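# Move bottle LB from fridge bin to bench

## Task

Remove the bottle marked LB from the bin inside the refrigerator and set it upright on the bench, keep the other bottle upright inside the refrigerator, and close the refrigerator door. If no bottle carries the LB marking, leave both inside, close the door, then press the CALL key on the operator panel until it latches down; a wrong call cannot be reversed.

## Robot and tools

Robot: two UR-style arms, left_arm and right_arm, each on its own carriage on one floor track along y at x = 0. left_rail carries left_arm and is always the +y carriage; right_rail carries right_arm. Each base sits at x = 0, y = its carriage position_m, z = 0.04 m, facing +x. Both hold a Robotiq 2F-140 gripper; left_arm's fingers can fold when pushed near the palm or tip-first into a surface, so grip with the outer quarter of its pads. right_arm's fingers are rigid.

Scene frame: fixed to the table, table top z = 0, +z up, +x the way the arms face, +y to their left. The table starts at x = 0.17 m. Gripper frame: fingers point along its +z, close along its y. end_effector_position is the point between closed pads; fingertips stick out roughly 9 to 33 mm beyond it depending on opening.

execute_actions(actions, cameras): actions run in order. Each action may hold "rows" (1 to 15), "steps" (1 to 450 control steps of 1/30 s, default 15, at least one per row), "until", and device commands. A row is one flat list of 18 numbers, each in [-1, 1]: left dx, dy, dz, rx, ry, rz, left gripper position, force_limit, speed, then the same nine for the right arm. The six pose numbers are an offset, not a pose: counted from that arm's Hand target at the start of the action, in the Hand target's own axes; 1.0 = 0.6 m or 180 degrees, and rx, ry, rz form one rotation vector. Every row counts from that same start, so ramp offsets gradually (0.01 per row is about 0.18 m/s). Sending six zeros re-requests the current Hand target. Gripper numbers are absolute commands: position +1 fully open (140 mm), about -0.8 pads touching, -1 close until blocked; force_limit -1 to +1 (about 14 N to 58 N at slow close); speed -1 to +1 (about 30 to 250 mm/s gap rate). To keep a gripper unchanged, resend its last three numbers; a 0 is a real command. Orientation commands are clipped to 32 degrees from the measured one per step.

Rail commands: {"left_rail": {"position_m": x}} with left_rail -0.8 to 1.5 m, right_rail -1.5 to 0.8 m (absolute track positions); speed_m_s 0.01 to 1; acceleration_factor 0.1 to 1; or {"stop": true}. Then wait with an action like {"steps": n, "until": {"left_rail": {"position_status": ["!=", "moving"]}}}. Keep the carriages at least 0.78 m apart. Let a carriage arrive before aiming its arm at scene points. Out-of-range values or unknown names refuse the whole call. cameras: list of names, ["all"], or []; an empty actions list returns all images.

move(target, speed, blend, stop_force, zero, blocking, cameras): straight-line path for each gripper. target is one 18-number row, or up to 15 rows, each offset counted from the Hand targets at the move's start (not from the previous row). speed in m/s, 0.002 to 3.6, default 0.25. blend in m for corner rounding in a list. stop_force 3 to 120 N ends an arm's path on contact push; it is unreliable if the gripper rotates, and must be left out when backing off something being pressed. zero (with stop_force) re-zeroes force first. blocking=false returns after 0.5 s; then use wait or stop before new rows or moves. Paths do not avoid obstacles; avoid routing near an arm's own base. The result adds a "move:" line (done, off_target, held, fault, moving...) and limits (paced, held).

wait(seconds 0 to 10): let time pass with last commands. stop(): brakes a running move, not the rails or fingers. zoom_image(camera, region [x0,y0,x1,y1], max 504 x 504 px) to enlarge the latest image from cam_high, cam_low, cam_bench_left, cam_bench_mid, cam_bench_right, cam_left_wrist or cam_right_wrist; useful for reading the bottle letters. zero_wrist_force(arm). read_manual(section "licences"). finished_scene() ends the scene irreversibly; the goal must hold without the robot.

Results: end_effector_position (m), quaternion wxyz, velocities; Hand target (base of next offsets); Joint positions per arm: rail m, then six joints in rad; joint torques; Wrist force/torque in the gripper's axes; Wrist depth grid 7x7 in mm per wrist camera; Motor temperatures. Gripper object_status: 0 moving, 2 blocked while closing (a grip), 3 reached position or pads met (maybe nothing held), 1 blocked while opening. position_measured counts: 3 open, 230 pads met. Rail position_status: moving, done, contact_stop, time_out, stopped, stopped_with_arm, stopped_for_other_arm, stopped_for_other_carriage; position_answer taken or not_taken.

Avoid: commanding past a firm contact (the arms are stiff; joint torque or roughly 150 N force triggers a 10 s fault stop), fast impacts, arm-to-arm contact or closing on the other gripper, dropping or tipping bottles, anything falling off the table, heavy leverage on the wrist, and motors reaching 85 °C from long stretched holds. Wrist joints can push only about 14.5 N m. Check grips read object_status 2 before lifting. Press CALL only if no bottle reads LB.

Each tool is called in YAML: its name, and indented under it one key for each argument.

## Session

execute_actions:
  actions: []

Scene clock: 0.00 s.
left_arm: end_effector_position=(+0.3456, +1.1999, +0.5800) position_measured=3 object_status=3 end_effector_quat_wxyz=(+0.000, +0.000, +1.000, +0.000) | right_arm: end_effector_position=(+0.3456, -1.2623, +0.5800) position_measured=3 object_status=3 end_effector_quat_wxyz=(+0.000, +0.000, +1.000, +0.000)
Joint positions: left_arm=[1.173 -0.316 -1.725 0.971 -0.816 -1.571 -0.316] | right_arm=[-1.29 -0.316 -1.725 0.971 -0.816 -1.571 -0.316]
Joint velocities: within noise
Joint torques (N m): no reading
Motor temperatures (°C): left_arm=[30 25 25 36 39 31] | right_arm=[25 25 32 34 36 39]
Wrist force (N): no reading
Wrist torque (N m): no reading
Wrist force, peak (N): no reading
Wrist depth (mm): cam_left_wrist=[- - - - - 650 676 / 660 660 - - - - - / 705 711 - - - - 1599 / - 131 - - - 125 1650 / - 113 - - - 133 93 / - 929 - 876 769 - - / - 1950 1866 1893 1965 1996 -] | cam_right_wrist=[641 628 - - - - - / 1375 - 682 - - - 673 / 1420 695 689 677 704 - - / 1467 133 - - - 132 - / - 135 - 732 782 777 94 / - 831 808 - - - 91 / - 1705 1751 2409 1774 1739 -]
Hand target: left_arm +0.3456, +1.1999, +0.5800; +0.000, +0.000, +1.000, +0.000 | right_arm +0.3456, -1.2623, +0.5800; +0.000, +0.000, +1.000, +0.000
Tool commands: left_gripper/position=+1.0 left_gripper/force_limit=+1.0 left_gripper/speed=+1.0 right_gripper/position=+1.0 right_gripper/force_limit=+1.0 right_gripper/speed=+1.0
left_rail: position_m=1.173 position_status=done
right_rail: position_m=-1.290 position_status=done

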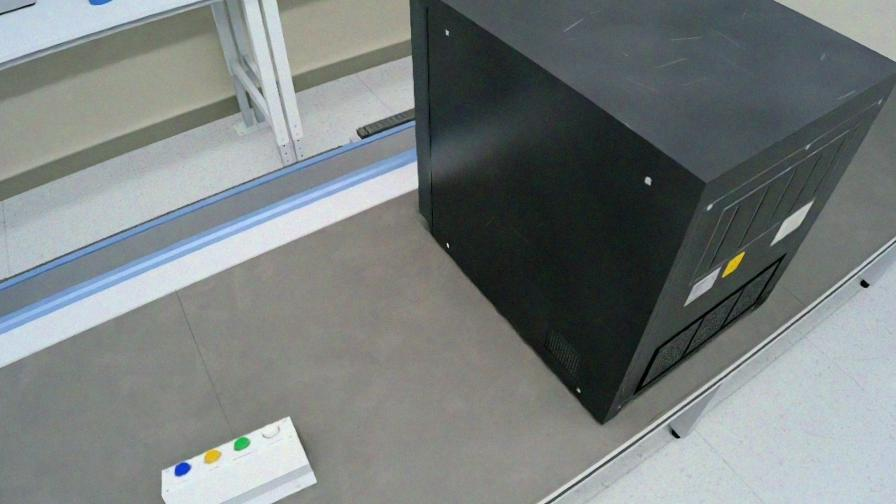

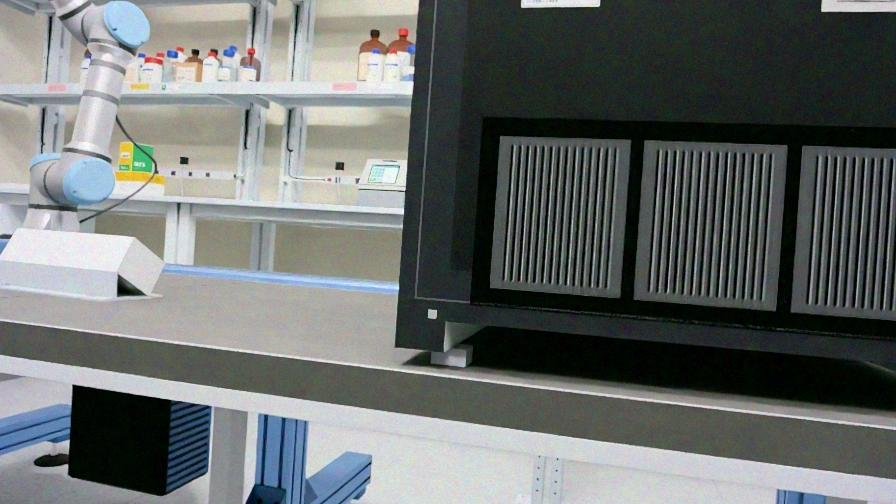

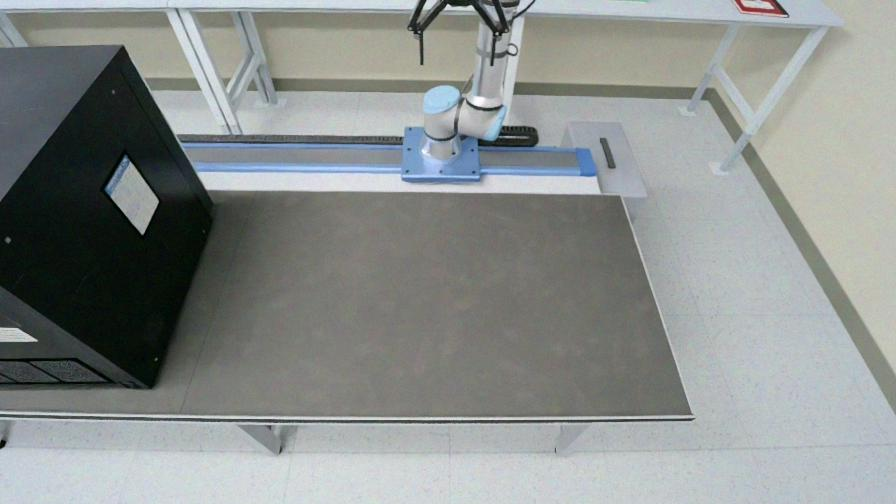

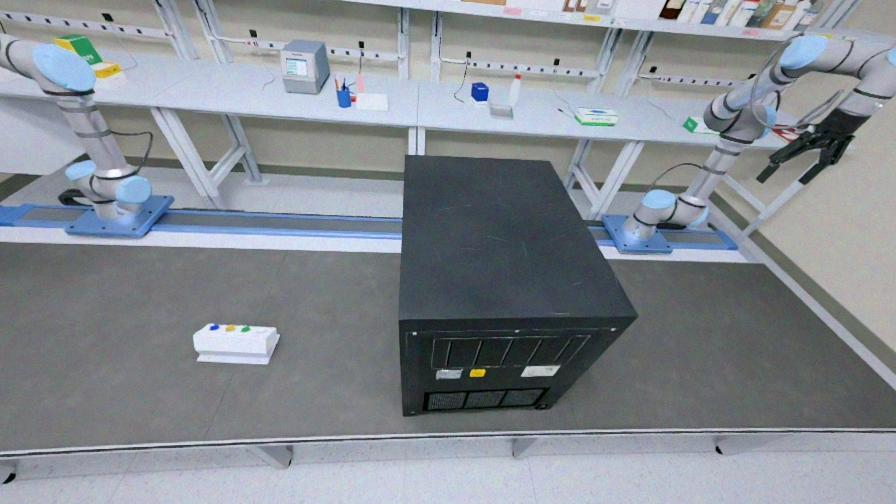

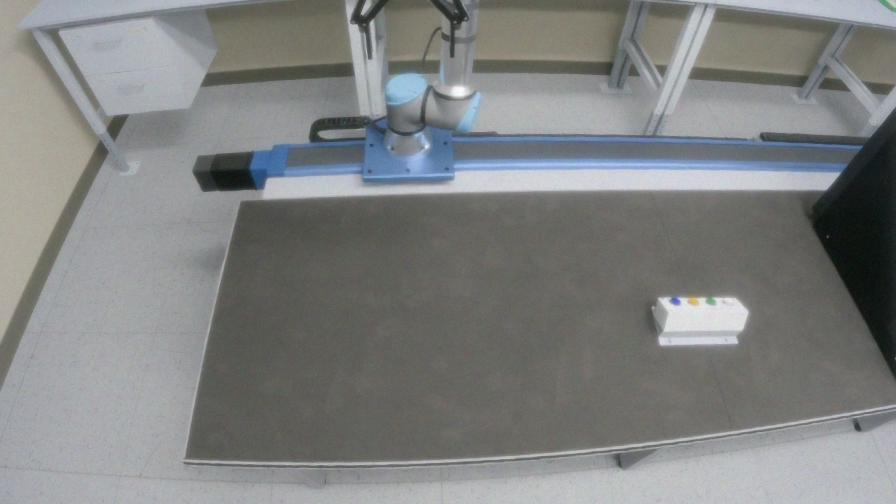

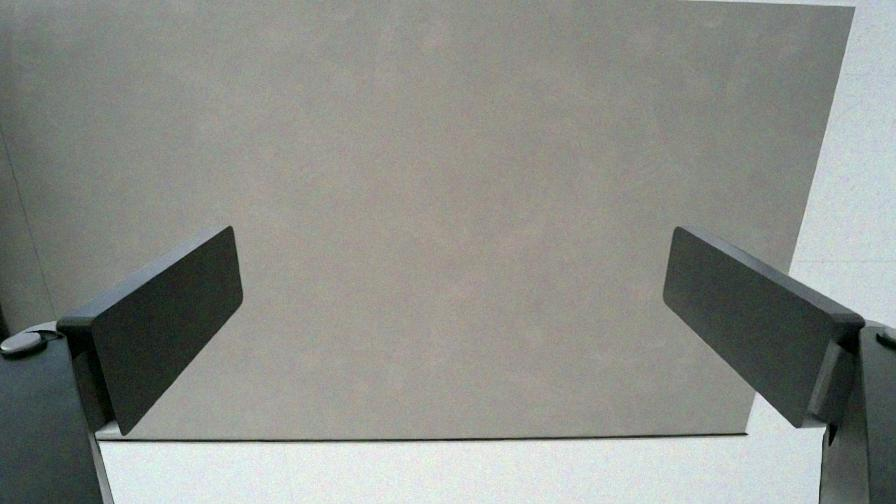

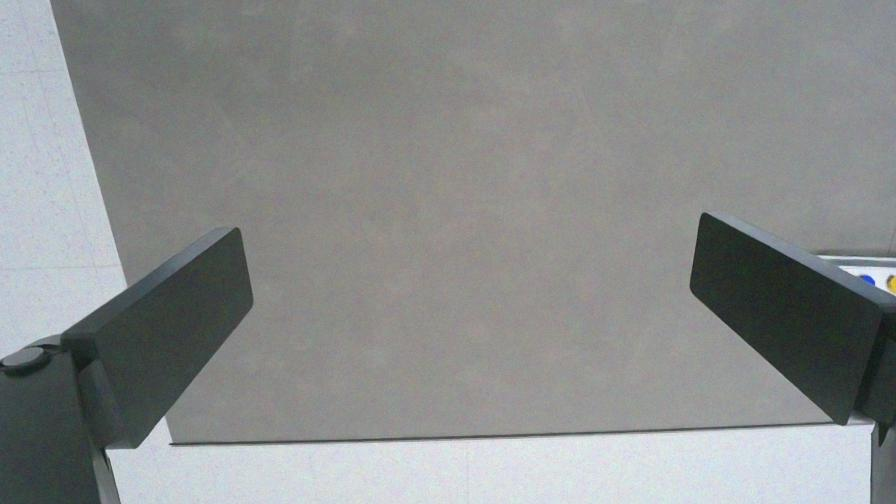

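execute_actions:
  actions:
    - {"right_rail":{"position_m":-0.75},"steps":150,"until":{"right_rail":{"position_status":["!=","moving"]}}}

move:
  target: [0,0,0,0,0,0,1,1,1,0.55,0.6,-0.05,-0.2596,-0.4494,-0.2596,1,1,1]
  speed: 0.5
  cameras: ["cam_right_wrist","cam_bench_mid","cam_high"]

Scene clock: 25.50 s.
left_arm: end_effector_position=(+0.3456, +1.1999, +0.5800) position_measured=3 object_status=3 end_effector_quat_wxyz=(+0.000, +0.000, +1.000, +0.000) | right_arm: end_effector_position=(+0.3456, -0.7228, +0.5800) position_measured=3 object_status=3 end_effector_quat_wxyz=(+0.000, +0.000, +1.000, +0.000)
Joint positions: left_arm=[1.173 -0.316 -1.725 0.971 -0.816 -1.571 -0.316] | right_arm=[-0.75 -0.316 -1.725 0.971 -0.816 -1.571 -0.316]
Joint torques (N m): left_arm=[-0.69 -14.17 -18.58 -3.19 -0.11 0.23] | right_arm=[-2.54 -11.9 -18.72 -2.65 -0.12 0.04]
Wrist force (N): left_arm=[0.0 -0.3 0.0] | right_arm=[0.2 -0.2 0.1]
Wrist torque (N m): left_arm=[-0.05 0.00 0.00] | right_arm=[-0.04 -0.05 0.01]
Wrist force, peak (N): left_arm=[0.1 -0.6 -0.3] | right_arm=[0.4 -1.8 0.1]
Wrist depth (mm): cam_left_wrist=[- - - - - - - / - 696 - - - - - / - - - - 721 - 1551 / - 131 - - - 133 1728 / - 112 828 916 - 133 93 / - - 858 - - - - / - 1839 1852 1980 2011 1950 -] | cam_right_wrist=[- - - 644 615 637 - / 679 - 679 653 687 672 679 / - 721 691 718 704 697 704 / - 136 698 759 750 132 - / - 125 - - 813 - 94 / - 823 - - 855 816 91 / - 1762 1762 1786 1774 1652 -]
Hand target: left_arm +0.3456, +1.1999, +0.5800; +0.000, +0.000, +1.000, +0.000 | right_arm +0.3456, -0.7228, +0.5800; +0.000, +0.000, +1.000, +0.000
Tool commands: left_gripper/position=+1.0 left_gripper/force_limit=+1.0 left_gripper/speed=+1.0 right_gripper/position=+1.0 right_gripper/force_limit=+1.0 right_gripper/speed=+1.0
left_rail: position_m=1.173 position_status=done
right_rail: position_m=-0.750 position_status=done

Scene clock: 28.87 s.
left_arm: end_effector_position=(+0.3456, +1.1999, +0.5800) position_measured=3 object_status=3 end_effector_quat_wxyz=(+0.000, +0.000, +1.000, +0.000) | right_arm: end_effector_position=(+0.0156, -0.3627, +0.6100) position_measured=3 object_status=3 end_effector_quat_wxyz=(+0.612, -0.354, +0.613, +0.354)
Joint positions: left_arm=[1.173 -0.316 -1.725 0.971 -0.816 -1.571 -0.316] | right_arm=[-0.75 0.117 -3.021 2.307 -2.427 -0.64 -0.001]
Joint torques (N m): left_arm=[-1.78 -12.27 -19.08 -3.23 -0.02 0.06] | right_arm=[7.3 32.08 -6.34 -3.61 -1.55 1.25]
Wrist force (N): left_arm=[-0.1 0.0 0.0] | right_arm=[1.5 1.1 2.9]
Wrist torque (N m): left_arm=[0.00 0.03 0.00] | right_arm=[0.20 -0.25 -0.22]
Wrist force, peak (N): left_arm=[0.2 -0.4 -0.2] | right_arm=[1.8 1.2 3.2]
Wrist depth (mm): cam_left_wrist=[- - - - - - - / - - - - - - - / - - - 762 766 - 1523 / 751 131 757 - - 133 - / - 113 - - - 133 93 / - - 850 - 873 - - / - 1921 1907 1936 1907 1728 -] | cam_right_wrist=[- 759 - 580 4103 1459 - / - - 3752 - 3054 1313 - / - - 3806 - 3411 - - / - 136 - - - 132 - / - 124 - - - - 94 / - 2324 - - - - - / - 2036 - 1849 - - -]
Hand target: left_arm +0.3456, +1.1999, +0.5800; +0.000, +0.000, +1.000, +0.000 | right_arm +0.0156, -0.3628, +0.6100; +0.612, -0.354, +0.613, +0.354
Off the commanded pose: left_arm 0.000 m, 0 deg | right_arm 0.000 m, 0 deg.
left_rail: position_m=1.173 position_status=done
right_rail: position_m=-0.750 position_status=done
shoulder posture changed (right arm): the wrist came as close to joint 2's axis as it can, and the arm is now in the other of its two shoulder postures.
move: done; limits=paced
Images, in order (width x height): cam_high 896x504, cam_bench_mid 896x504, cam_right_wrist 896x504.

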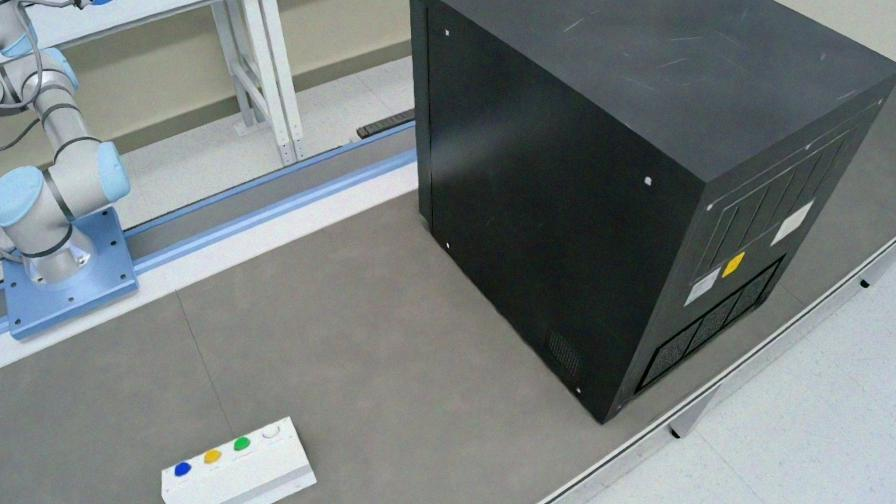

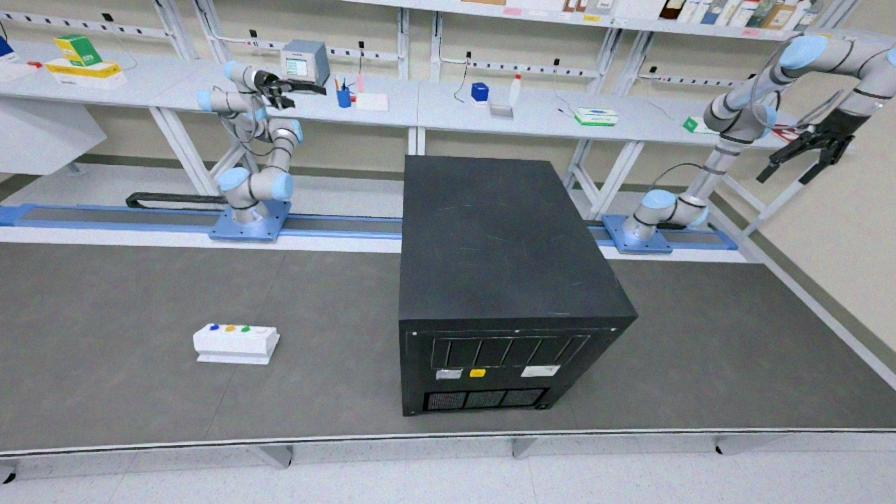

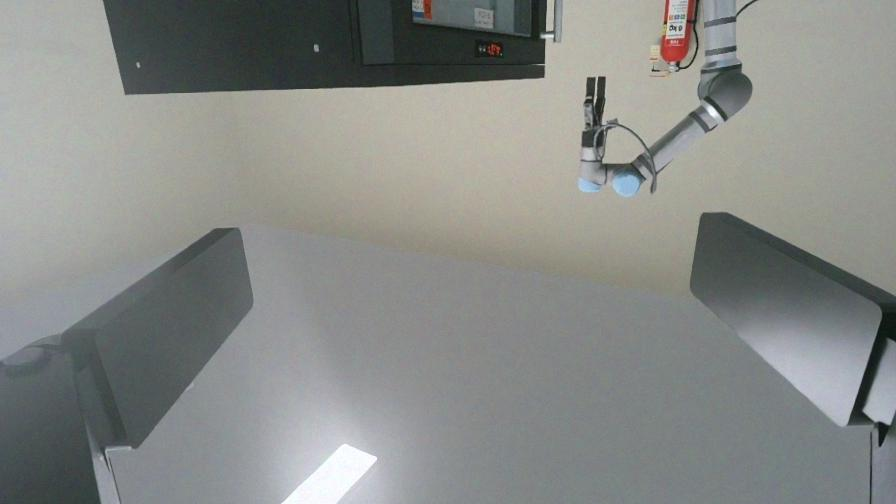

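move:
  target: [0,0,0,0,0,0,1,1,1,0.0,0.25,-0.15,0,-0.173,0.983,1,1,1]
  speed: 0.8
  cameras: ["cam_right_wrist"]

Scene clock: 45.27 s.
left_arm: end_effector_position=(+0.3456, +1.1999, +0.5800) position_measured=3 object_status=3 end_effector_quat_wxyz=(+0.000, +0.000, +1.000, +0.000) | right_arm: end_effector_position=(-0.1593, -0.3657, +0.6101) position_measured=3 object_status=3 end_effector_quat_wxyz=(-0.240, +0.663, +0.244, +0.665)
Joint positions: left_arm=[1.173 -0.316 -1.725 0.971 -0.816 -1.571 -0.316] | right_arm=[-0.75 -0.124 -3.342 1.769 -1.57 -0.747 3.136]
Joint torques (N m): left_arm=[-1.21 -11.96 -19.89 -3.45 -0.07 0.43] | right_arm=[-10.35 47.96 -10.46 0.32 -1.44 1.44]
Wrist force (N): left_arm=[-0.1 -0.2 0.0] | right_arm=[-0.2 -3.7 0.3]
Wrist torque (N m): left_arm=[-0.03 0.03 0.00] | right_arm=[-0.87 0.24 -0.21]
Wrist force, peak (N): left_arm=[0.1 -0.5 -0.1] | right_arm=[1.6 1.4 3.5]
Wrist depth (mm): cam_left_wrist=[- - 664 660 - - 652 / - - 674 773 - 683 721 / - 717 740 740 - - - / 733 131 - 785 - 133 1599 / - 112 - - 810 133 93 / - - - - 790 - - / - 1661 1921 1879 1839 1852 -] | cam_right_wrist=[1117 1294 2918 - 3862 - - / - - - - - - - / - - 850 763 941 - - / 1275 134 1010 969 - 132 - / - 124 1068 875 - - 94 / - 995 - 925 - 948 91 / - 875 836 842 828 782 -]
Hand target: left_arm +0.3456, +1.1999, +0.5800; +0.000, +0.000, +1.000, +0.000 | right_arm -0.1593, -0.3657, +0.6101; -0.240, +0.664, +0.244, +0.665
Off the commanded pose: left_arm 0.000 m, 0 deg | right_arm 0.000 m, 0 deg.
left_rail: position_m=1.173 position_status=done
right_rail: position_m=-0.750 position_status=done
move: done
Images, in order (width x height): cam_right_wrist 896x504.

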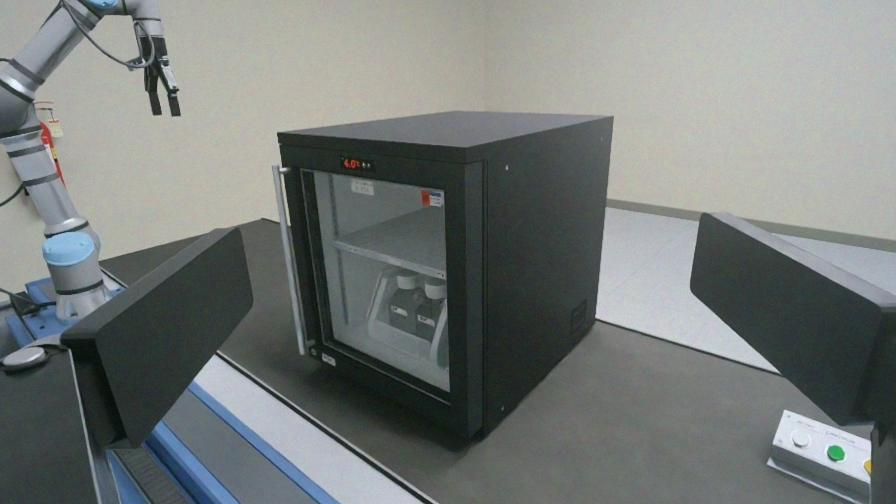

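zoom_image:
  camera: "cam_right_wrist"
  region: [270, 120, 490, 440]

Scaled by 1.575.

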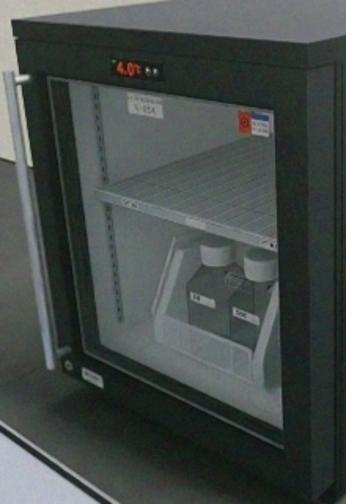

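execute_actions:
  actions:
    - {"right_rail":{"position_m":-0.5},"steps":150,"until":{"right_rail":{"position_status":["!=","moving"]}}}

move:
  target: [0,0,0,0,0,0,1,1,1,-0.3,0,0,0,0,0,1,1,1]
  speed: 0.4
  cameras: ["cam_right_wrist"]

zoom_image:
  camera: "cam_right_wrist"
  region: [200, 150, 500, 350]

Scene clock: 56.67 s.
left_arm: end_effector_position=(+0.3456, +1.1999, +0.5800) position_measured=3 object_status=3 end_effector_quat_wxyz=(+0.000, +0.000, +1.000, +0.000) | right_arm: end_effector_position=(-0.1593, -0.1157, +0.6101) position_measured=3 object_status=3 end_effector_quat_wxyz=(-0.240, +0.664, +0.244, +0.665)
Joint positions: left_arm=[1.173 -0.316 -1.725 0.971 -0.816 -1.571 -0.316] | right_arm=[-0.5 -0.125 -3.342 1.769 -1.57 -0.747 3.136]
Joint torques (N m): left_arm=[-2.15 -12.99 -19.75 -3.5 0.24 0.2] | right_arm=[3.89 46.1 -8.72 -0.03 -0.64 0.55]
Wrist force (N): left_arm=[0.0 -0.2 0.1] | right_arm=[0.0 -3.7 -0.1]
Wrist torque (N m): left_arm=[-0.05 0.01 0.00] | right_arm=[-0.88 0.20 -0.21]
Wrist force, peak (N): left_arm=[0.3 -0.4 -0.2] | right_arm=[-0.1 -4.7 0.7]
Wrist depth (mm): cam_left_wrist=[- 642 650 - - 634 - / - 649 681 - - - 1320 / - 709 687 692 - - 1446 / - 131 - - - 125 1471 / - 112 - 817 - 124 93 / - 919 - - - - - / - 1907 1683 1866 1965 1921 -] | cam_right_wrist=[976 1081 3283 - - - - / 2345 2477 - - 4168 - - / 1030 - - 718 - - - / - 135 1960 890 872 132 - / - 124 - 951 746 675 94 / - 106 - 935 - - 91 / - - 821 - - 806 -]
Hand target: left_arm +0.3456, +1.1999, +0.5800; +0.000, +0.000, +1.000, +0.000 | right_arm -0.1593, -0.1157, +0.6101; -0.240, +0.664, +0.244, +0.665
Tool commands: left_gripper/position=+1.0 left_gripper/force_limit=+1.0 left_gripper/speed=+1.0 right_gripper/position=+1.0 right_gripper/force_limit=+1.0 right_gripper/speed=+1.0
Off the commanded pose: left_arm 0.000 m, 0 deg | right_arm 0.000 m, 0 deg.
left_rail: position_m=1.173 position_status=done
right_rail: position_m=-0.500 position_status=done

Scene clock: 57.97 s.
left_arm: end_effector_position=(+0.3456, +1.1999, +0.5800) position_measured=3 object_status=3 end_effector_quat_wxyz=(+0.000, +0.000, +1.000, +0.000) | right_arm: end_effector_position=(-0.1541, -0.1172, +0.4655) position_measured=3 object_status=3 end_effector_quat_wxyz=(-0.240, +0.665, +0.244, +0.663)
Joint positions: left_arm=[1.173 -0.316 -1.725 0.971 -0.816 -1.571 -0.316] | right_arm=[-0.5 -0.123 -3.697 1.995 -1.433 -0.75 3.133]
Joint torques (N m): left_arm=[-0.58 -12.29 -19.59 -3.18 -0.01 0.16] | right_arm=[-10.9 45.27 -7.23 -3.46 0.33 -1.84]
Wrist force (N): left_arm=[-0.1 -0.1 -0.1] | right_arm=[-0.1 -3.9 0.3]
Wrist torque (N m): left_arm=[0.00 0.03 0.00] | right_arm=[-0.92 0.22 -0.04]
Wrist force, peak (N): left_arm=[0.3 -0.2 -0.2] | right_arm=[-7.0 -6.8 -2.4]
Wrist depth (mm): cam_left_wrist=[637 - - - 655 - - / - 692 - 687 - - 1463 / 705 707 - 733 - - 1471 / - 131 - 773 - 124 1788 / - 121 903 792 - 133 93 / - - - - - - - / - 1893 1839 1936 1907 1907 -] | cam_right_wrist=[2600 2432 - 618 3806 - - / - 2764 - 658 580 - - / 1094 - 723 850 779 750 - / 1081 136 1412 - 581 132 3283 / - 125 1042 893 - - 94 / - 763 761 775 702 - 91 / - - - 679 - 663 -]
Hand target: left_arm +0.3456, +1.1999, +0.5800; +0.000, +0.000, +1.000, +0.000 | right_arm -0.1540, -0.1172, +0.4656; -0.240, +0.666, +0.244, +0.663 (not the last commanded pose)
Off the commanded pose: left_arm 0.000 m, 0 deg | right_arm 0.036 m, 0 deg.
left_rail: position_m=1.173 position_status=done
right_rail: position_m=-0.500 position_status=done
move: held (right_arm; a check stopped the path); limits=held
pose unreachable (right arm): on one or more control steps of this call, first in action 0 (counted from 0), this arm could not follow its commanded pose, so it was not sent that pose on those steps. It may still have moved: this result reports where it is.
cause: moving toward the commanded pose would bring two parts of the arm too close to each other.
Images, in order (width x height): cam_right_wrist 896x504.

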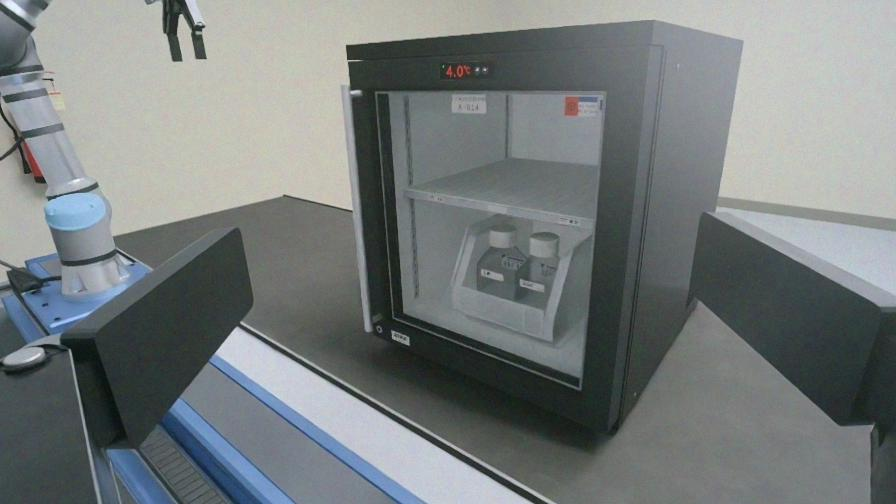

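Scaled by 1.680.

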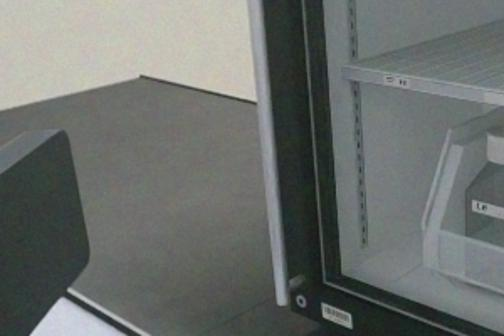

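zoom_image:
  camera: "cam_right_wrist"
  region: [445, 210, 595, 350]

zoom_image:
  camera: "cam_right_wrist"
  region: [470, 250, 560, 310]

Scaled by 3.360.

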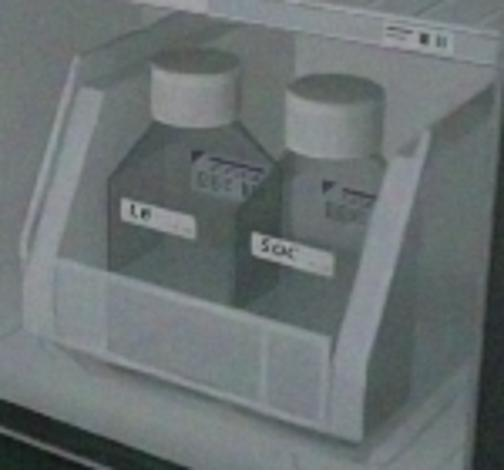

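Scaled by 5.600.

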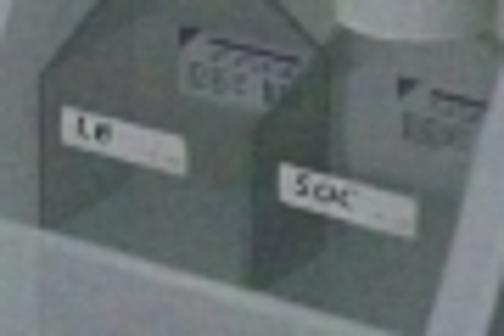

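execute_actions:
  actions:
    - {"right_rail":{"position_m":-1.0},"steps":150,"until":{"right_rail":{"position_status":["!=","moving"]}}}

move:
  target: [0.583,-0.833,0.133,0.578,0.21,-0.578,1,1,1,0,0,0,0,0,0,1,1,1]
  speed: 0.5
  cameras: ["cam_left_wrist","cam_bench_mid"]

Scene clock: 94.80 s.
left_arm: end_effector_position=(+0.3456, +1.1999, +0.5800) position_measured=3 object_status=3 end_effector_quat_wxyz=(+0.000, +0.000, +1.000, +0.000) | right_arm: end_effector_position=(-0.1541, -0.6172, +0.4656) position_measured=3 object_status=3 end_effector_quat_wxyz=(-0.240, +0.666, +0.244, +0.663)
Joint positions: left_arm=[1.173 -0.316 -1.725 0.971 -0.816 -1.571 -0.316] | right_arm=[-1 -0.123 -3.697 1.995 -1.433 -0.75 3.133]
Joint torques (N m): left_arm=[-0.83 -12.46 -18.63 -3.31 0.01 0.13] | right_arm=[3.46 40.52 -4.47 -2.41 0.52 -1.82]
Wrist force (N): left_arm=[-0.2 -0.2 -0.2] | right_arm=[-0.2 -3.5 0.2]
Wrist torque (N m): left_arm=[-0.03 0.03 0.00] | right_arm=[-0.85 0.25 -0.04]
Wrist force, peak (N): left_arm=[0.1 -0.5 0.0] | right_arm=[-0.4 -4.7 1.1]
Wrist depth (mm): cam_left_wrist=[- - - - 683 - - / - - - 685 670 - 1640 / - - - - - - - / - 132 - - - 124 1661 / - 112 - - - 133 93 / - - - - 903 - - / - 1907 1936 1866 2011 2362 -] | cam_right_wrist=[- - - - - - - / 2680 2984 821 - - - 3862 / 1501 1094 969 - 4236 2854 - / 1347 136 - - 2794 132 3324 / - 125 847 1014 1026 - 94 / - 766 831 801 816 761 91 / - - - 673 - - -]
Hand target: left_arm +0.3456, +1.1999, +0.5800; +0.000, +0.000, +1.000, +0.000 | right_arm -0.1540, -0.6172, +0.4656; -0.240, +0.666, +0.244, +0.663 (not the last commanded pose)
Tool commands: left_gripper/position=+1.0 left_gripper/force_limit=+1.0 left_gripper/speed=+1.0 right_gripper/position=+1.0 right_gripper/force_limit=+1.0 right_gripper/speed=+1.0
Off the commanded pose: left_arm 0.000 m, 0 deg | right_arm 0.036 m, 0 deg.
left_rail: position_m=1.173 position_status=done
right_rail: position_m=-1.000 position_status=done

Scene clock: 100.00 s.
left_arm: end_effector_position=(-0.0042, +0.7001, +0.5002) position_measured=3 object_status=3 end_effector_quat_wxyz=(+0.241, +0.664, -0.243, +0.664) | right_arm: end_effector_position=(-0.1541, -0.6172, +0.4656) position_measured=3 object_status=3 end_effector_quat_wxyz=(-0.240, +0.666, +0.244, +0.663)
Joint positions: left_arm=[1.173 -2.672 -1.525 2.141 -3.758 0.403 -3.139] | right_arm=[-1 -0.123 -3.697 1.995 -1.433 -0.75 3.133]
Joint torques (N m): left_arm=[8.61 -13.62 -24.17 -1.58 2.35 1.56] | right_arm=[-4.42 33.01 4.43 -0.14 0.49 -1.67]
Wrist force (N): left_arm=[-2.3 1.5 -1.7] | right_arm=[-0.4 -4.0 0.3]
Wrist torque (N m): left_arm=[0.52 0.63 -0.23] | right_arm=[-0.94 0.28 -0.03]
Wrist force, peak (N): left_arm=[-3.4 2.2 -1.8] | right_arm=[-0.3 -4.2 0.0]
Wrist depth (mm): cam_left_wrist=[- - 5597 3961 4364 - - / - - - 537 616 - 2926 / - - 681 561 876 - 3678 / - 143 729 628 858 133 1294 / - 112 - 577 929 133 93 / - 919 - 709 - - - / - - - 685 647 748 -] | cam_right_wrist=[- - - 931 - - - / - - - - - - - / 1320 - 973 - 4305 4528 - / 1354 135 1050 - 3411 132 3242 / - 125 1076 - - - 94 / - 107 811 746 - 727 92 / - 679 684 668 - - -]
Hand target: left_arm -0.0042, +0.7001, +0.5002; +0.241, +0.664, -0.243, +0.664 | right_arm -0.1540, -0.6172, +0.4656; -0.240, +0.666, +0.244, +0.663
Off the commanded pose: left_arm 0.000 m, 0 deg | right_arm 0.000 m, 0 deg.
left_rail: position_m=1.173 position_status=done
right_rail: position_m=-1.000 position_status=done
move: done; limits=paced
Images, in order (width x height): cam_bench_mid 896x504, cam_left_wrist 896x504.

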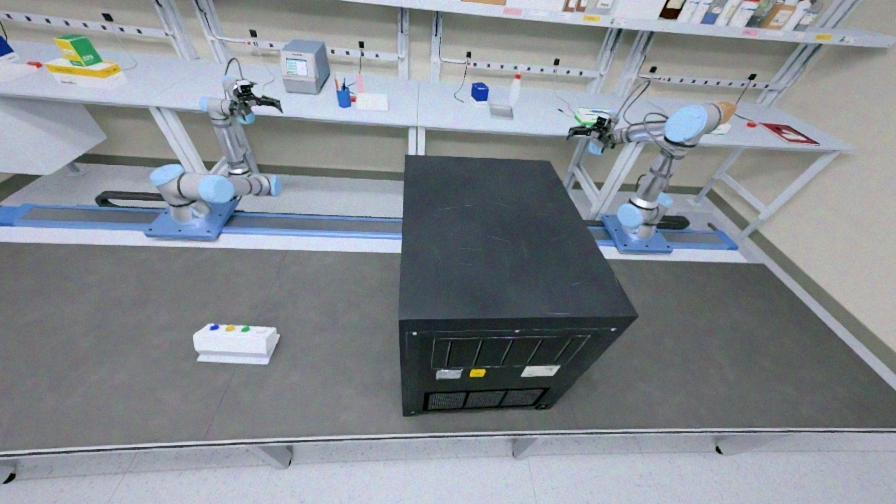

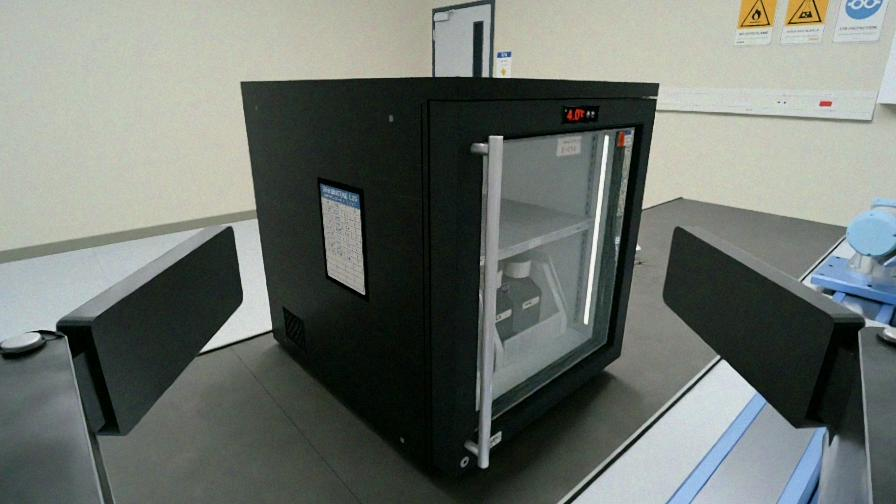

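move:
  target: [-0.167,0.153,0.393,0.111,0,0,-0.2,1,1,0,0,0,0,0,0,1,1,1]
  speed: 0.3
  cameras: ["cam_left_wrist"]

Scene clock: 124.37 s.
left_arm: end_effector_position=(+0.1174, +0.4784, +0.3997) position_measured=154 object_status=3 end_effector_quat_wxyz=(+0.123, +0.696, -0.124, +0.697) | right_arm: end_effector_position=(-0.1540, -0.6172, +0.4656) position_measured=3 object_status=3 end_effector_quat_wxyz=(-0.240, +0.666, +0.244, +0.663)
Joint positions: left_arm=[1.173 -2.079 -0.861 1.472 -3.75 0.158 -3.142] | right_arm=[-1 -0.123 -3.697 1.995 -1.433 -0.75 3.133]
Joint torques (N m): left_arm=[8.06 -38.38 -26.19 -1.85 2.36 1.44] | right_arm=[-10.77 33.77 7.36 -0.13 0.41 -1.2]
Wrist force (N): left_arm=[-2.3 1.5 -2.0] | right_arm=[-0.1 -3.8 0.3]
Wrist torque (N m): left_arm=[0.52 0.56 -0.26] | right_arm=[-0.90 0.23 -0.04]
Wrist force, peak (N): left_arm=[-3.5 2.6 -0.5] | right_arm=[-0.4 -4.2 0.1]
Wrist depth (mm): cam_left_wrist=[- - - 264 305 350 426 / - - 460 274 - 514 493 / 4439 4858 347 295 612 539 - / - 3344 123 316 438 510 - / 2710 92 - 334 122 - - / - - - 354 - - - / - - - - - - -] | cam_right_wrist=[- - 864 - - - - / 1055 1085 - 1172 - - - / 1333 3242 1108 - 4607 - - / 1389 136 1059 - 3324 132 3324 / - - 1014 1094 - - 94 / - - 842 - - 693 92 / - - - 679 - 633 -]
Hand target: left_arm +0.1174, +0.4783, +0.3997; +0.122, +0.696, -0.124, +0.696 | right_arm -0.1540, -0.6172, +0.4656; -0.240, +0.666, +0.244, +0.663
Off the commanded pose: left_arm 0.000 m, 0 deg | right_arm 0.000 m, 0 deg.
left_rail: position_m=1.173 position_status=done
right_rail: position_m=-1.000 position_status=done
move: done
Images, in order (width x height): cam_left_wrist 896x504.

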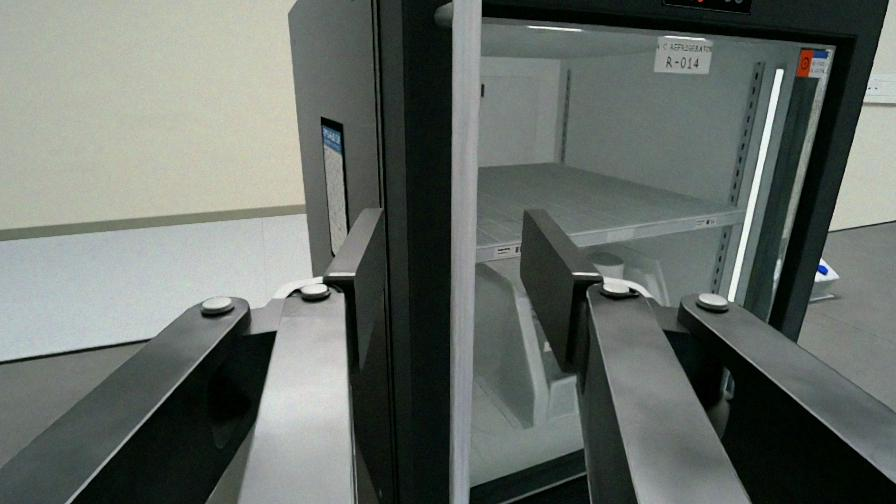

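move:
  target: [0,0.003,0.125,0,0,0,-0.2,1,1,0,0,0,0,0,0,1,1,1]
  speed: 0.12
  stop_force: 8
  cameras: ["cam_left_wrist"]

Scene clock: 135.97 s.
left_arm: end_effector_position=(+0.1872, +0.4509, +0.3997) position_measured=154 object_status=3 end_effector_quat_wxyz=(+0.122, +0.696, -0.124, +0.696) | right_arm: end_effector_position=(-0.1540, -0.6172, +0.4656) position_measured=3 object_status=3 end_effector_quat_wxyz=(-0.240, +0.666, +0.244, +0.663)
Joint positions: left_arm=[1.173 -1.955 -0.839 1.431 -3.732 0.035 -3.141] | right_arm=[-1 -0.123 -3.697 1.995 -1.433 -0.75 3.133]
Joint torques (N m): left_arm=[9.43 -41.59 -26.27 -2.52 -2.29 1.23] | right_arm=[-11.06 32.78 6.52 -0.05 0.49 -0.87]
Wrist force (N): left_arm=[-2.4 1.9 -1.6] | right_arm=[-0.4 -3.8 0.4]
Wrist torque (N m): left_arm=[0.61 0.58 -0.24] | right_arm=[-0.90 0.29 -0.04]
Wrist force, peak (N): left_arm=[-2.2 1.5 -2.9] | right_arm=[-0.4 -4.2 0.3]
Wrist depth (mm): cam_left_wrist=[- - 230 195 - 283 314 / - - 226 200 - - 437 / - - 405 212 597 540 436 / 3388 3626 123 221 391 472 496 / 2959 93 109 238 122 - - / - - - 254 - - - / - - - 281 - - -] | cam_right_wrist=[2409 - - - - - - / 999 - - - - 3455 - / 931 - 1042 1172 - - - / 1307 136 1076 - 3597 132 3324 / - 125 951 - 1085 858 94 / - - 808 - - - 92 / - 716 633 675 - 633 -]
Hand target: left_arm +0.1872, +0.4509, +0.3997; +0.122, +0.696, -0.124, +0.696 | right_arm -0.1540, -0.6172, +0.4656; -0.240, +0.666, +0.244, +0.663
Off the commanded pose: left_arm 0.000 m, 0 deg | right_arm 0.000 m, 0 deg.
left_rail: position_m=1.173 position_status=done
right_rail: position_m=-1.000 position_status=done
move: done
Images, in order (width x height): cam_left_wrist 896x504.

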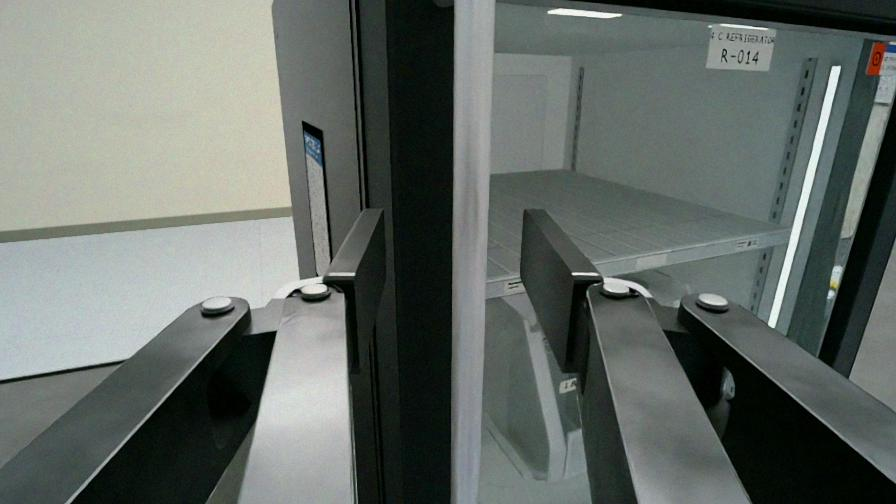

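move:
  target:
    - [0,0.0108,0.025,0,0,0,-0.2,1,1,0,0,0,0,0,0,1,1,1]
    - [0,0.0108,0.025,0,0,0,-1,0,-1,0,0,0,0,0,0,1,1,1]
  speed: 0.08
  cameras: ["cam_left_wrist"]

Scene clock: 146.17 s.
left_arm: end_effector_position=(+0.1991, +0.4397, +0.3997) position_measured=232 object_status=0 end_effector_quat_wxyz=(+0.122, +0.696, -0.124, +0.696) | right_arm: end_effector_position=(-0.1540, -0.6172, +0.4656) position_measured=3 object_status=3 end_effector_quat_wxyz=(-0.240, +0.666, +0.244, +0.663)
Joint positions: left_arm=[1.173 -1.931 -0.821 1.396 -3.715 0.01 -3.142] | right_arm=[-1 -0.123 -3.697 1.995 -1.433 -0.75 3.133]
Joint torques (N m): left_arm=[8.75 -41.88 -26.87 -2.12 -2.31 1.57] | right_arm=[-11.08 33.58 6.74 -0.18 0.48 -0.41]
Wrist force (N): left_arm=[-2.4 1.6 -1.9] | right_arm=[-0.5 -4.0 0.4]
Wrist torque (N m): left_arm=[0.54 0.57 -0.14] | right_arm=[-0.94 0.31 -0.04]
Wrist force, peak (N): left_arm=[-2.5 1.8 -2.0] | right_arm=[-0.5 -4.1 0.4]
Wrist depth (mm): cam_left_wrist=[- 3218 188 180 - 267 372 / 3527 3102 226 191 678 562 411 / 3576 3029 267 203 600 543 417 / 3731 3576 290 134 391 428 445 / 2994 2768 94 88 94 486 459 / - - - - - - - / - - - - - - -] | cam_right_wrist=[2764 - - - - - 3455 / 1022 1132 872 - - - - / 899 4040 1090 938 5968 - - / 1427 147 - 1034 3411 132 3411 / - 147 980 - 1142 - 94 / - - 823 - - - 92 / - - 645 679 - 636 -]
Hand target: left_arm +0.1991, +0.4397, +0.3997; +0.122, +0.696, -0.124, +0.696 | right_arm -0.1540, -0.6172, +0.4656; -0.240, +0.666, +0.244, +0.663
Off the commanded pose: left_arm 0.000 m, 0 deg | right_arm 0.000 m, 0 deg.
left_rail: position_m=1.173 position_status=done
right_rail: position_m=-1.000 position_status=done
move: done
Images, in order (width x height): cam_left_wrist 896x504.

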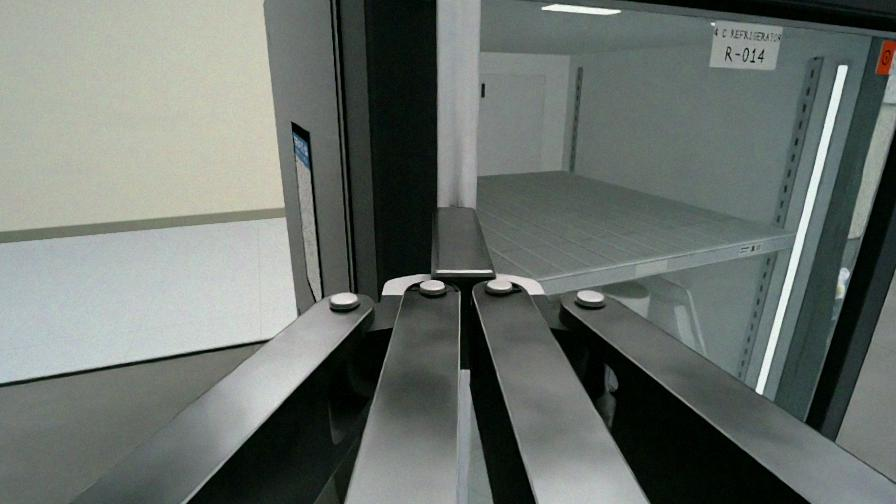

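move:
  target:
    - [0,0,0,0,0,0,-0.2,0,1,0,0,0,0,0,0,1,1,1]
    - [0,-0.002,0.03,0,0,0,-0.2,0,1,0,0,0,0,0,0,1,1,1]
    - [0,-0.002,0.03,0,0,0,-1,0,-1,0,0,0,0,0,0,1,1,1]
  speed: 0.08
  cameras: ["cam_left_wrist"]

wait:
  seconds: 0.5

Scene clock: 158.20 s.
left_arm: end_effector_position=(+0.2163, +0.4344, +0.3997) position_measured=210 object_status=0 end_effector_quat_wxyz=(+0.123, +0.696, -0.124, +0.696) | right_arm: end_effector_position=(-0.1540, -0.6172, +0.4656) position_measured=3 object_status=3 end_effector_quat_wxyz=(-0.240, +0.666, +0.244, +0.663)
Joint positions: left_arm=[1.173 -1.902 -0.815 1.385 -3.711 -0.02 -3.141] | right_arm=[-1 -0.123 -3.697 1.995 -1.433 -0.75 3.133]
Joint torques (N m): left_arm=[8.14 -55.22 -17.67 -6.43 14.65 1.66] | right_arm=[-10.33 33.64 6.67 -0.19 0.43 -0.11]
Wrist force (N): left_arm=[-1.2 48.7 8.2] | right_arm=[-0.6 -3.7 0.5]
Wrist torque (N m): left_arm=[0.04 0.62 -0.57] | right_arm=[-0.87 0.33 -0.03]
Wrist force, peak (N): left_arm=[-1.2 48.7 8.2] | right_arm=[-0.5 -4.2 0.2]
Wrist depth (mm): cam_left_wrist=[3678 3786 183 167 447 337 277 / - - 206 147 - 512 411 / - - 184 179 581 547 426 / 4087 3901 439 148 387 426 428 / 2549 2524 94 110 98 488 433 / - - - - - - - / - - - - - - -] | cam_right_wrist=[- 3203 5968 - - - - / 1038 1090 - - - 3979 - / 915 3324 - - 4863 - - / 1368 148 - 1172 3324 132 3367 / - 124 1046 - - - 94 / - 736 801 - - - 91 / - - 689 684 - 650 -]
Hand target: left_arm +0.2164, +0.4347, +0.3997; +0.122, +0.696, -0.124, +0.696 | right_arm -0.1540, -0.6172, +0.4656; -0.240, +0.666, +0.244, +0.663
Off the commanded pose: left_arm 0.000 m, 0 deg | right_arm 0.000 m, 0 deg.
left_rail: position_m=1.173 position_status=done
right_rail: position_m=-1.000 position_status=done
move: done
Images, in order (width x height): cam_left_wrist 896x504.

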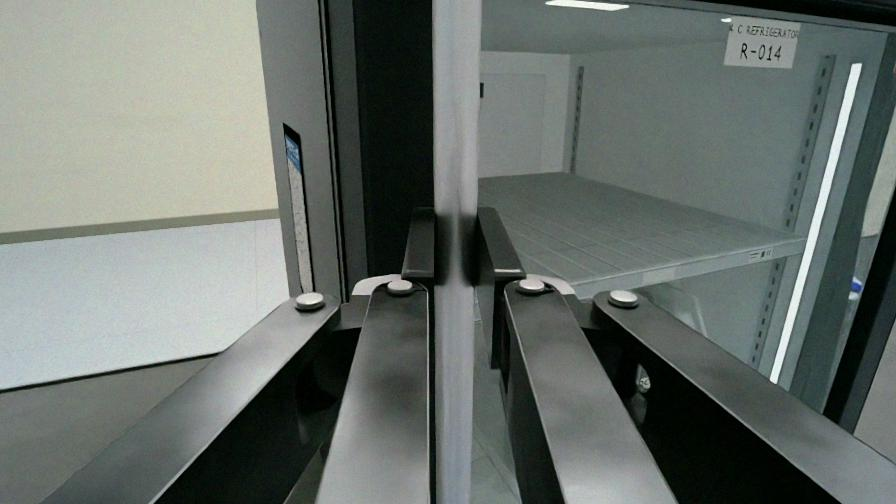

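Scene clock: 158.70 s.
left_arm: end_effector_position=(+0.2163, +0.4344, +0.3997) position_measured=210 object_status=2 end_effector_quat_wxyz=(+0.123, +0.696, -0.124, +0.696) | right_arm: end_effector_position=(-0.1540, -0.6172, +0.4656) position_measured=3 object_status=3 end_effector_quat_wxyz=(-0.240, +0.666, +0.244, +0.663)
Joint positions: left_arm=[1.173 -1.902 -0.815 1.385 -3.711 -0.02 -3.141] | right_arm=[-1 -0.123 -3.697 1.995 -1.433 -0.75 3.133]
Joint torques (N m): left_arm=[9.28 -59.58 -15.23 -6.81 14.43 1.92] | right_arm=[-10.84 33.83 6.9 -0.24 0.4 0.01]
Wrist force (N): left_arm=[-1.0 49.5 8.5] | right_arm=[-0.3 -3.8 0.2]
Wrist torque (N m): left_arm=[0.06 0.60 -0.58] | right_arm=[-0.91 0.26 -0.04]
Wrist force, peak (N): left_arm=[-0.7 49.6 8.8] | right_arm=[-0.1 -4.0 0.3]
Wrist depth (mm): cam_left_wrist=[- - 252 140 - 249 291 / - - 197 147 649 - 389 / - - 184 178 603 516 431 / 4681 3626 211 148 388 425 421 / 2524 2682 94 110 97 88 441 / - - - - - - - / - - - - - - -] | cam_right_wrist=[2680 3455 3647 4863 - - - / 1108 3242 - - - - - / 935 2918 - - 3203 - - / 1361 136 1081 - 3862 133 3283 / - 124 - 969 - 861 94 / - 761 779 - - 821 91 / - - 624 - 673 668 -]
Hand target: left_arm +0.2164, +0.4347, +0.3997; +0.122, +0.696, -0.124, +0.696 | right_arm -0.1540, -0.6172, +0.4656; -0.240, +0.666, +0.244, +0.663
Tool commands: left_gripper/position=-1.0 left_gripper/force_limit=+0.0 left_gripper/speed=-1.0 right_gripper/position=+1.0 right_gripper/force_limit=+1.0 right_gripper/speed=+1.0
Off the commanded pose: left_arm 0.000 m, 0 deg | right_arm 0.000 m, 0 deg.
left_rail: position_m=1.173 position_status=done
right_rail: position_m=-1.000 position_status=done
wait: 0.50 s

move:
  target: [0,0.02,-0.03,0,0,0,-1,0,-1,0,0,0,0,0,0,1,1,1]
  speed: 0.04
  stop_force: 70
  cameras: ["cam_left_wrist"]

Scene clock: 168.00 s.
left_arm: end_effector_position=(+0.1954, +0.4296, +0.3997) position_measured=210 object_status=2 end_effector_quat_wxyz=(+0.122, +0.696, -0.124, +0.696) | right_arm: end_effector_position=(-0.1540, -0.6172, +0.4656) position_measured=3 object_status=3 end_effector_quat_wxyz=(-0.240, +0.666, +0.244, +0.663)
Joint positions: left_arm=[1.173 -1.93 -0.799 1.355 -3.695 0.01 -3.142] | right_arm=[-1 -0.123 -3.697 1.995 -1.433 -0.75 3.133]
Joint torques (N m): left_arm=[-13.43 -39.88 -27.7 2.38 0.4 1.48] | right_arm=[-11.19 33.57 7.3 -0.13 0.38 0.34]
Wrist force (N): left_arm=[0.0 -3.7 -2.7] | right_arm=[-0.2 -3.7 0.3]
Wrist torque (N m): left_arm=[0.88 0.52 -0.41] | right_arm=[-0.90 0.25 -0.04]
Wrist force, peak (N): left_arm=[-3.0 47.2 26.6] | right_arm=[-0.1 -4.2 0.5]
Wrist depth (mm): cam_left_wrist=[- - 164 165 - 259 305 / - - 172 173 625 586 409 / - - 207 184 620 511 428 / 3731 4087 384 148 387 425 449 / 2682 - 94 110 97 479 - / - - - - - - 713 / - - - - - - -] | cam_right_wrist=[- 2918 - - - - 2764 / 1113 951 1072 - - - - / 925 - 1018 - 4689 - - / 1459 135 1205 - 3597 132 3367 / - 125 1006 - - - 94 / - 757 834 - - - 91 / - 660 - 677 657 660 -]
Hand target: left_arm +0.1954, +0.4296, +0.3997; +0.122, +0.696, -0.124, +0.696 | right_arm -0.1540, -0.6172, +0.4656; -0.240, +0.666, +0.244, +0.663
Off the commanded pose: left_arm 0.000 m, 0 deg | right_arm 0.000 m, 0 deg.
left_rail: position_m=1.173 position_status=done
right_rail: position_m=-1.000 position_status=done
move: done
Images, in order (width x height): cam_left_wrist 896x504.

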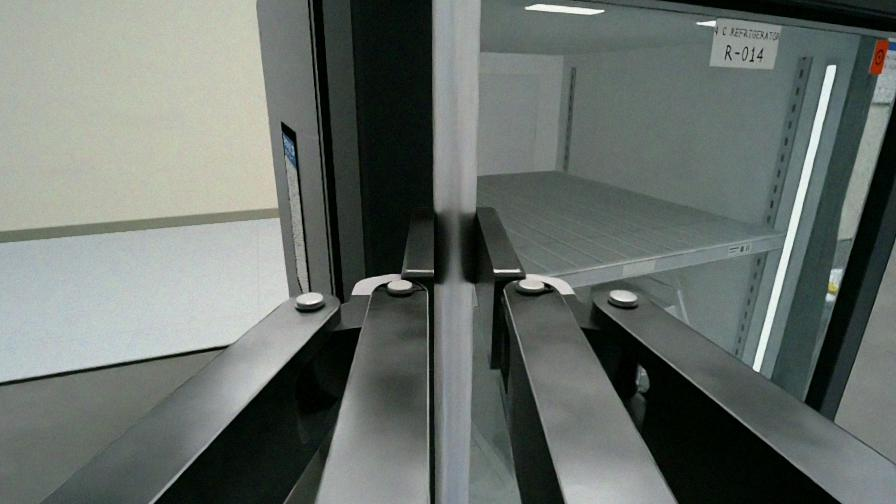

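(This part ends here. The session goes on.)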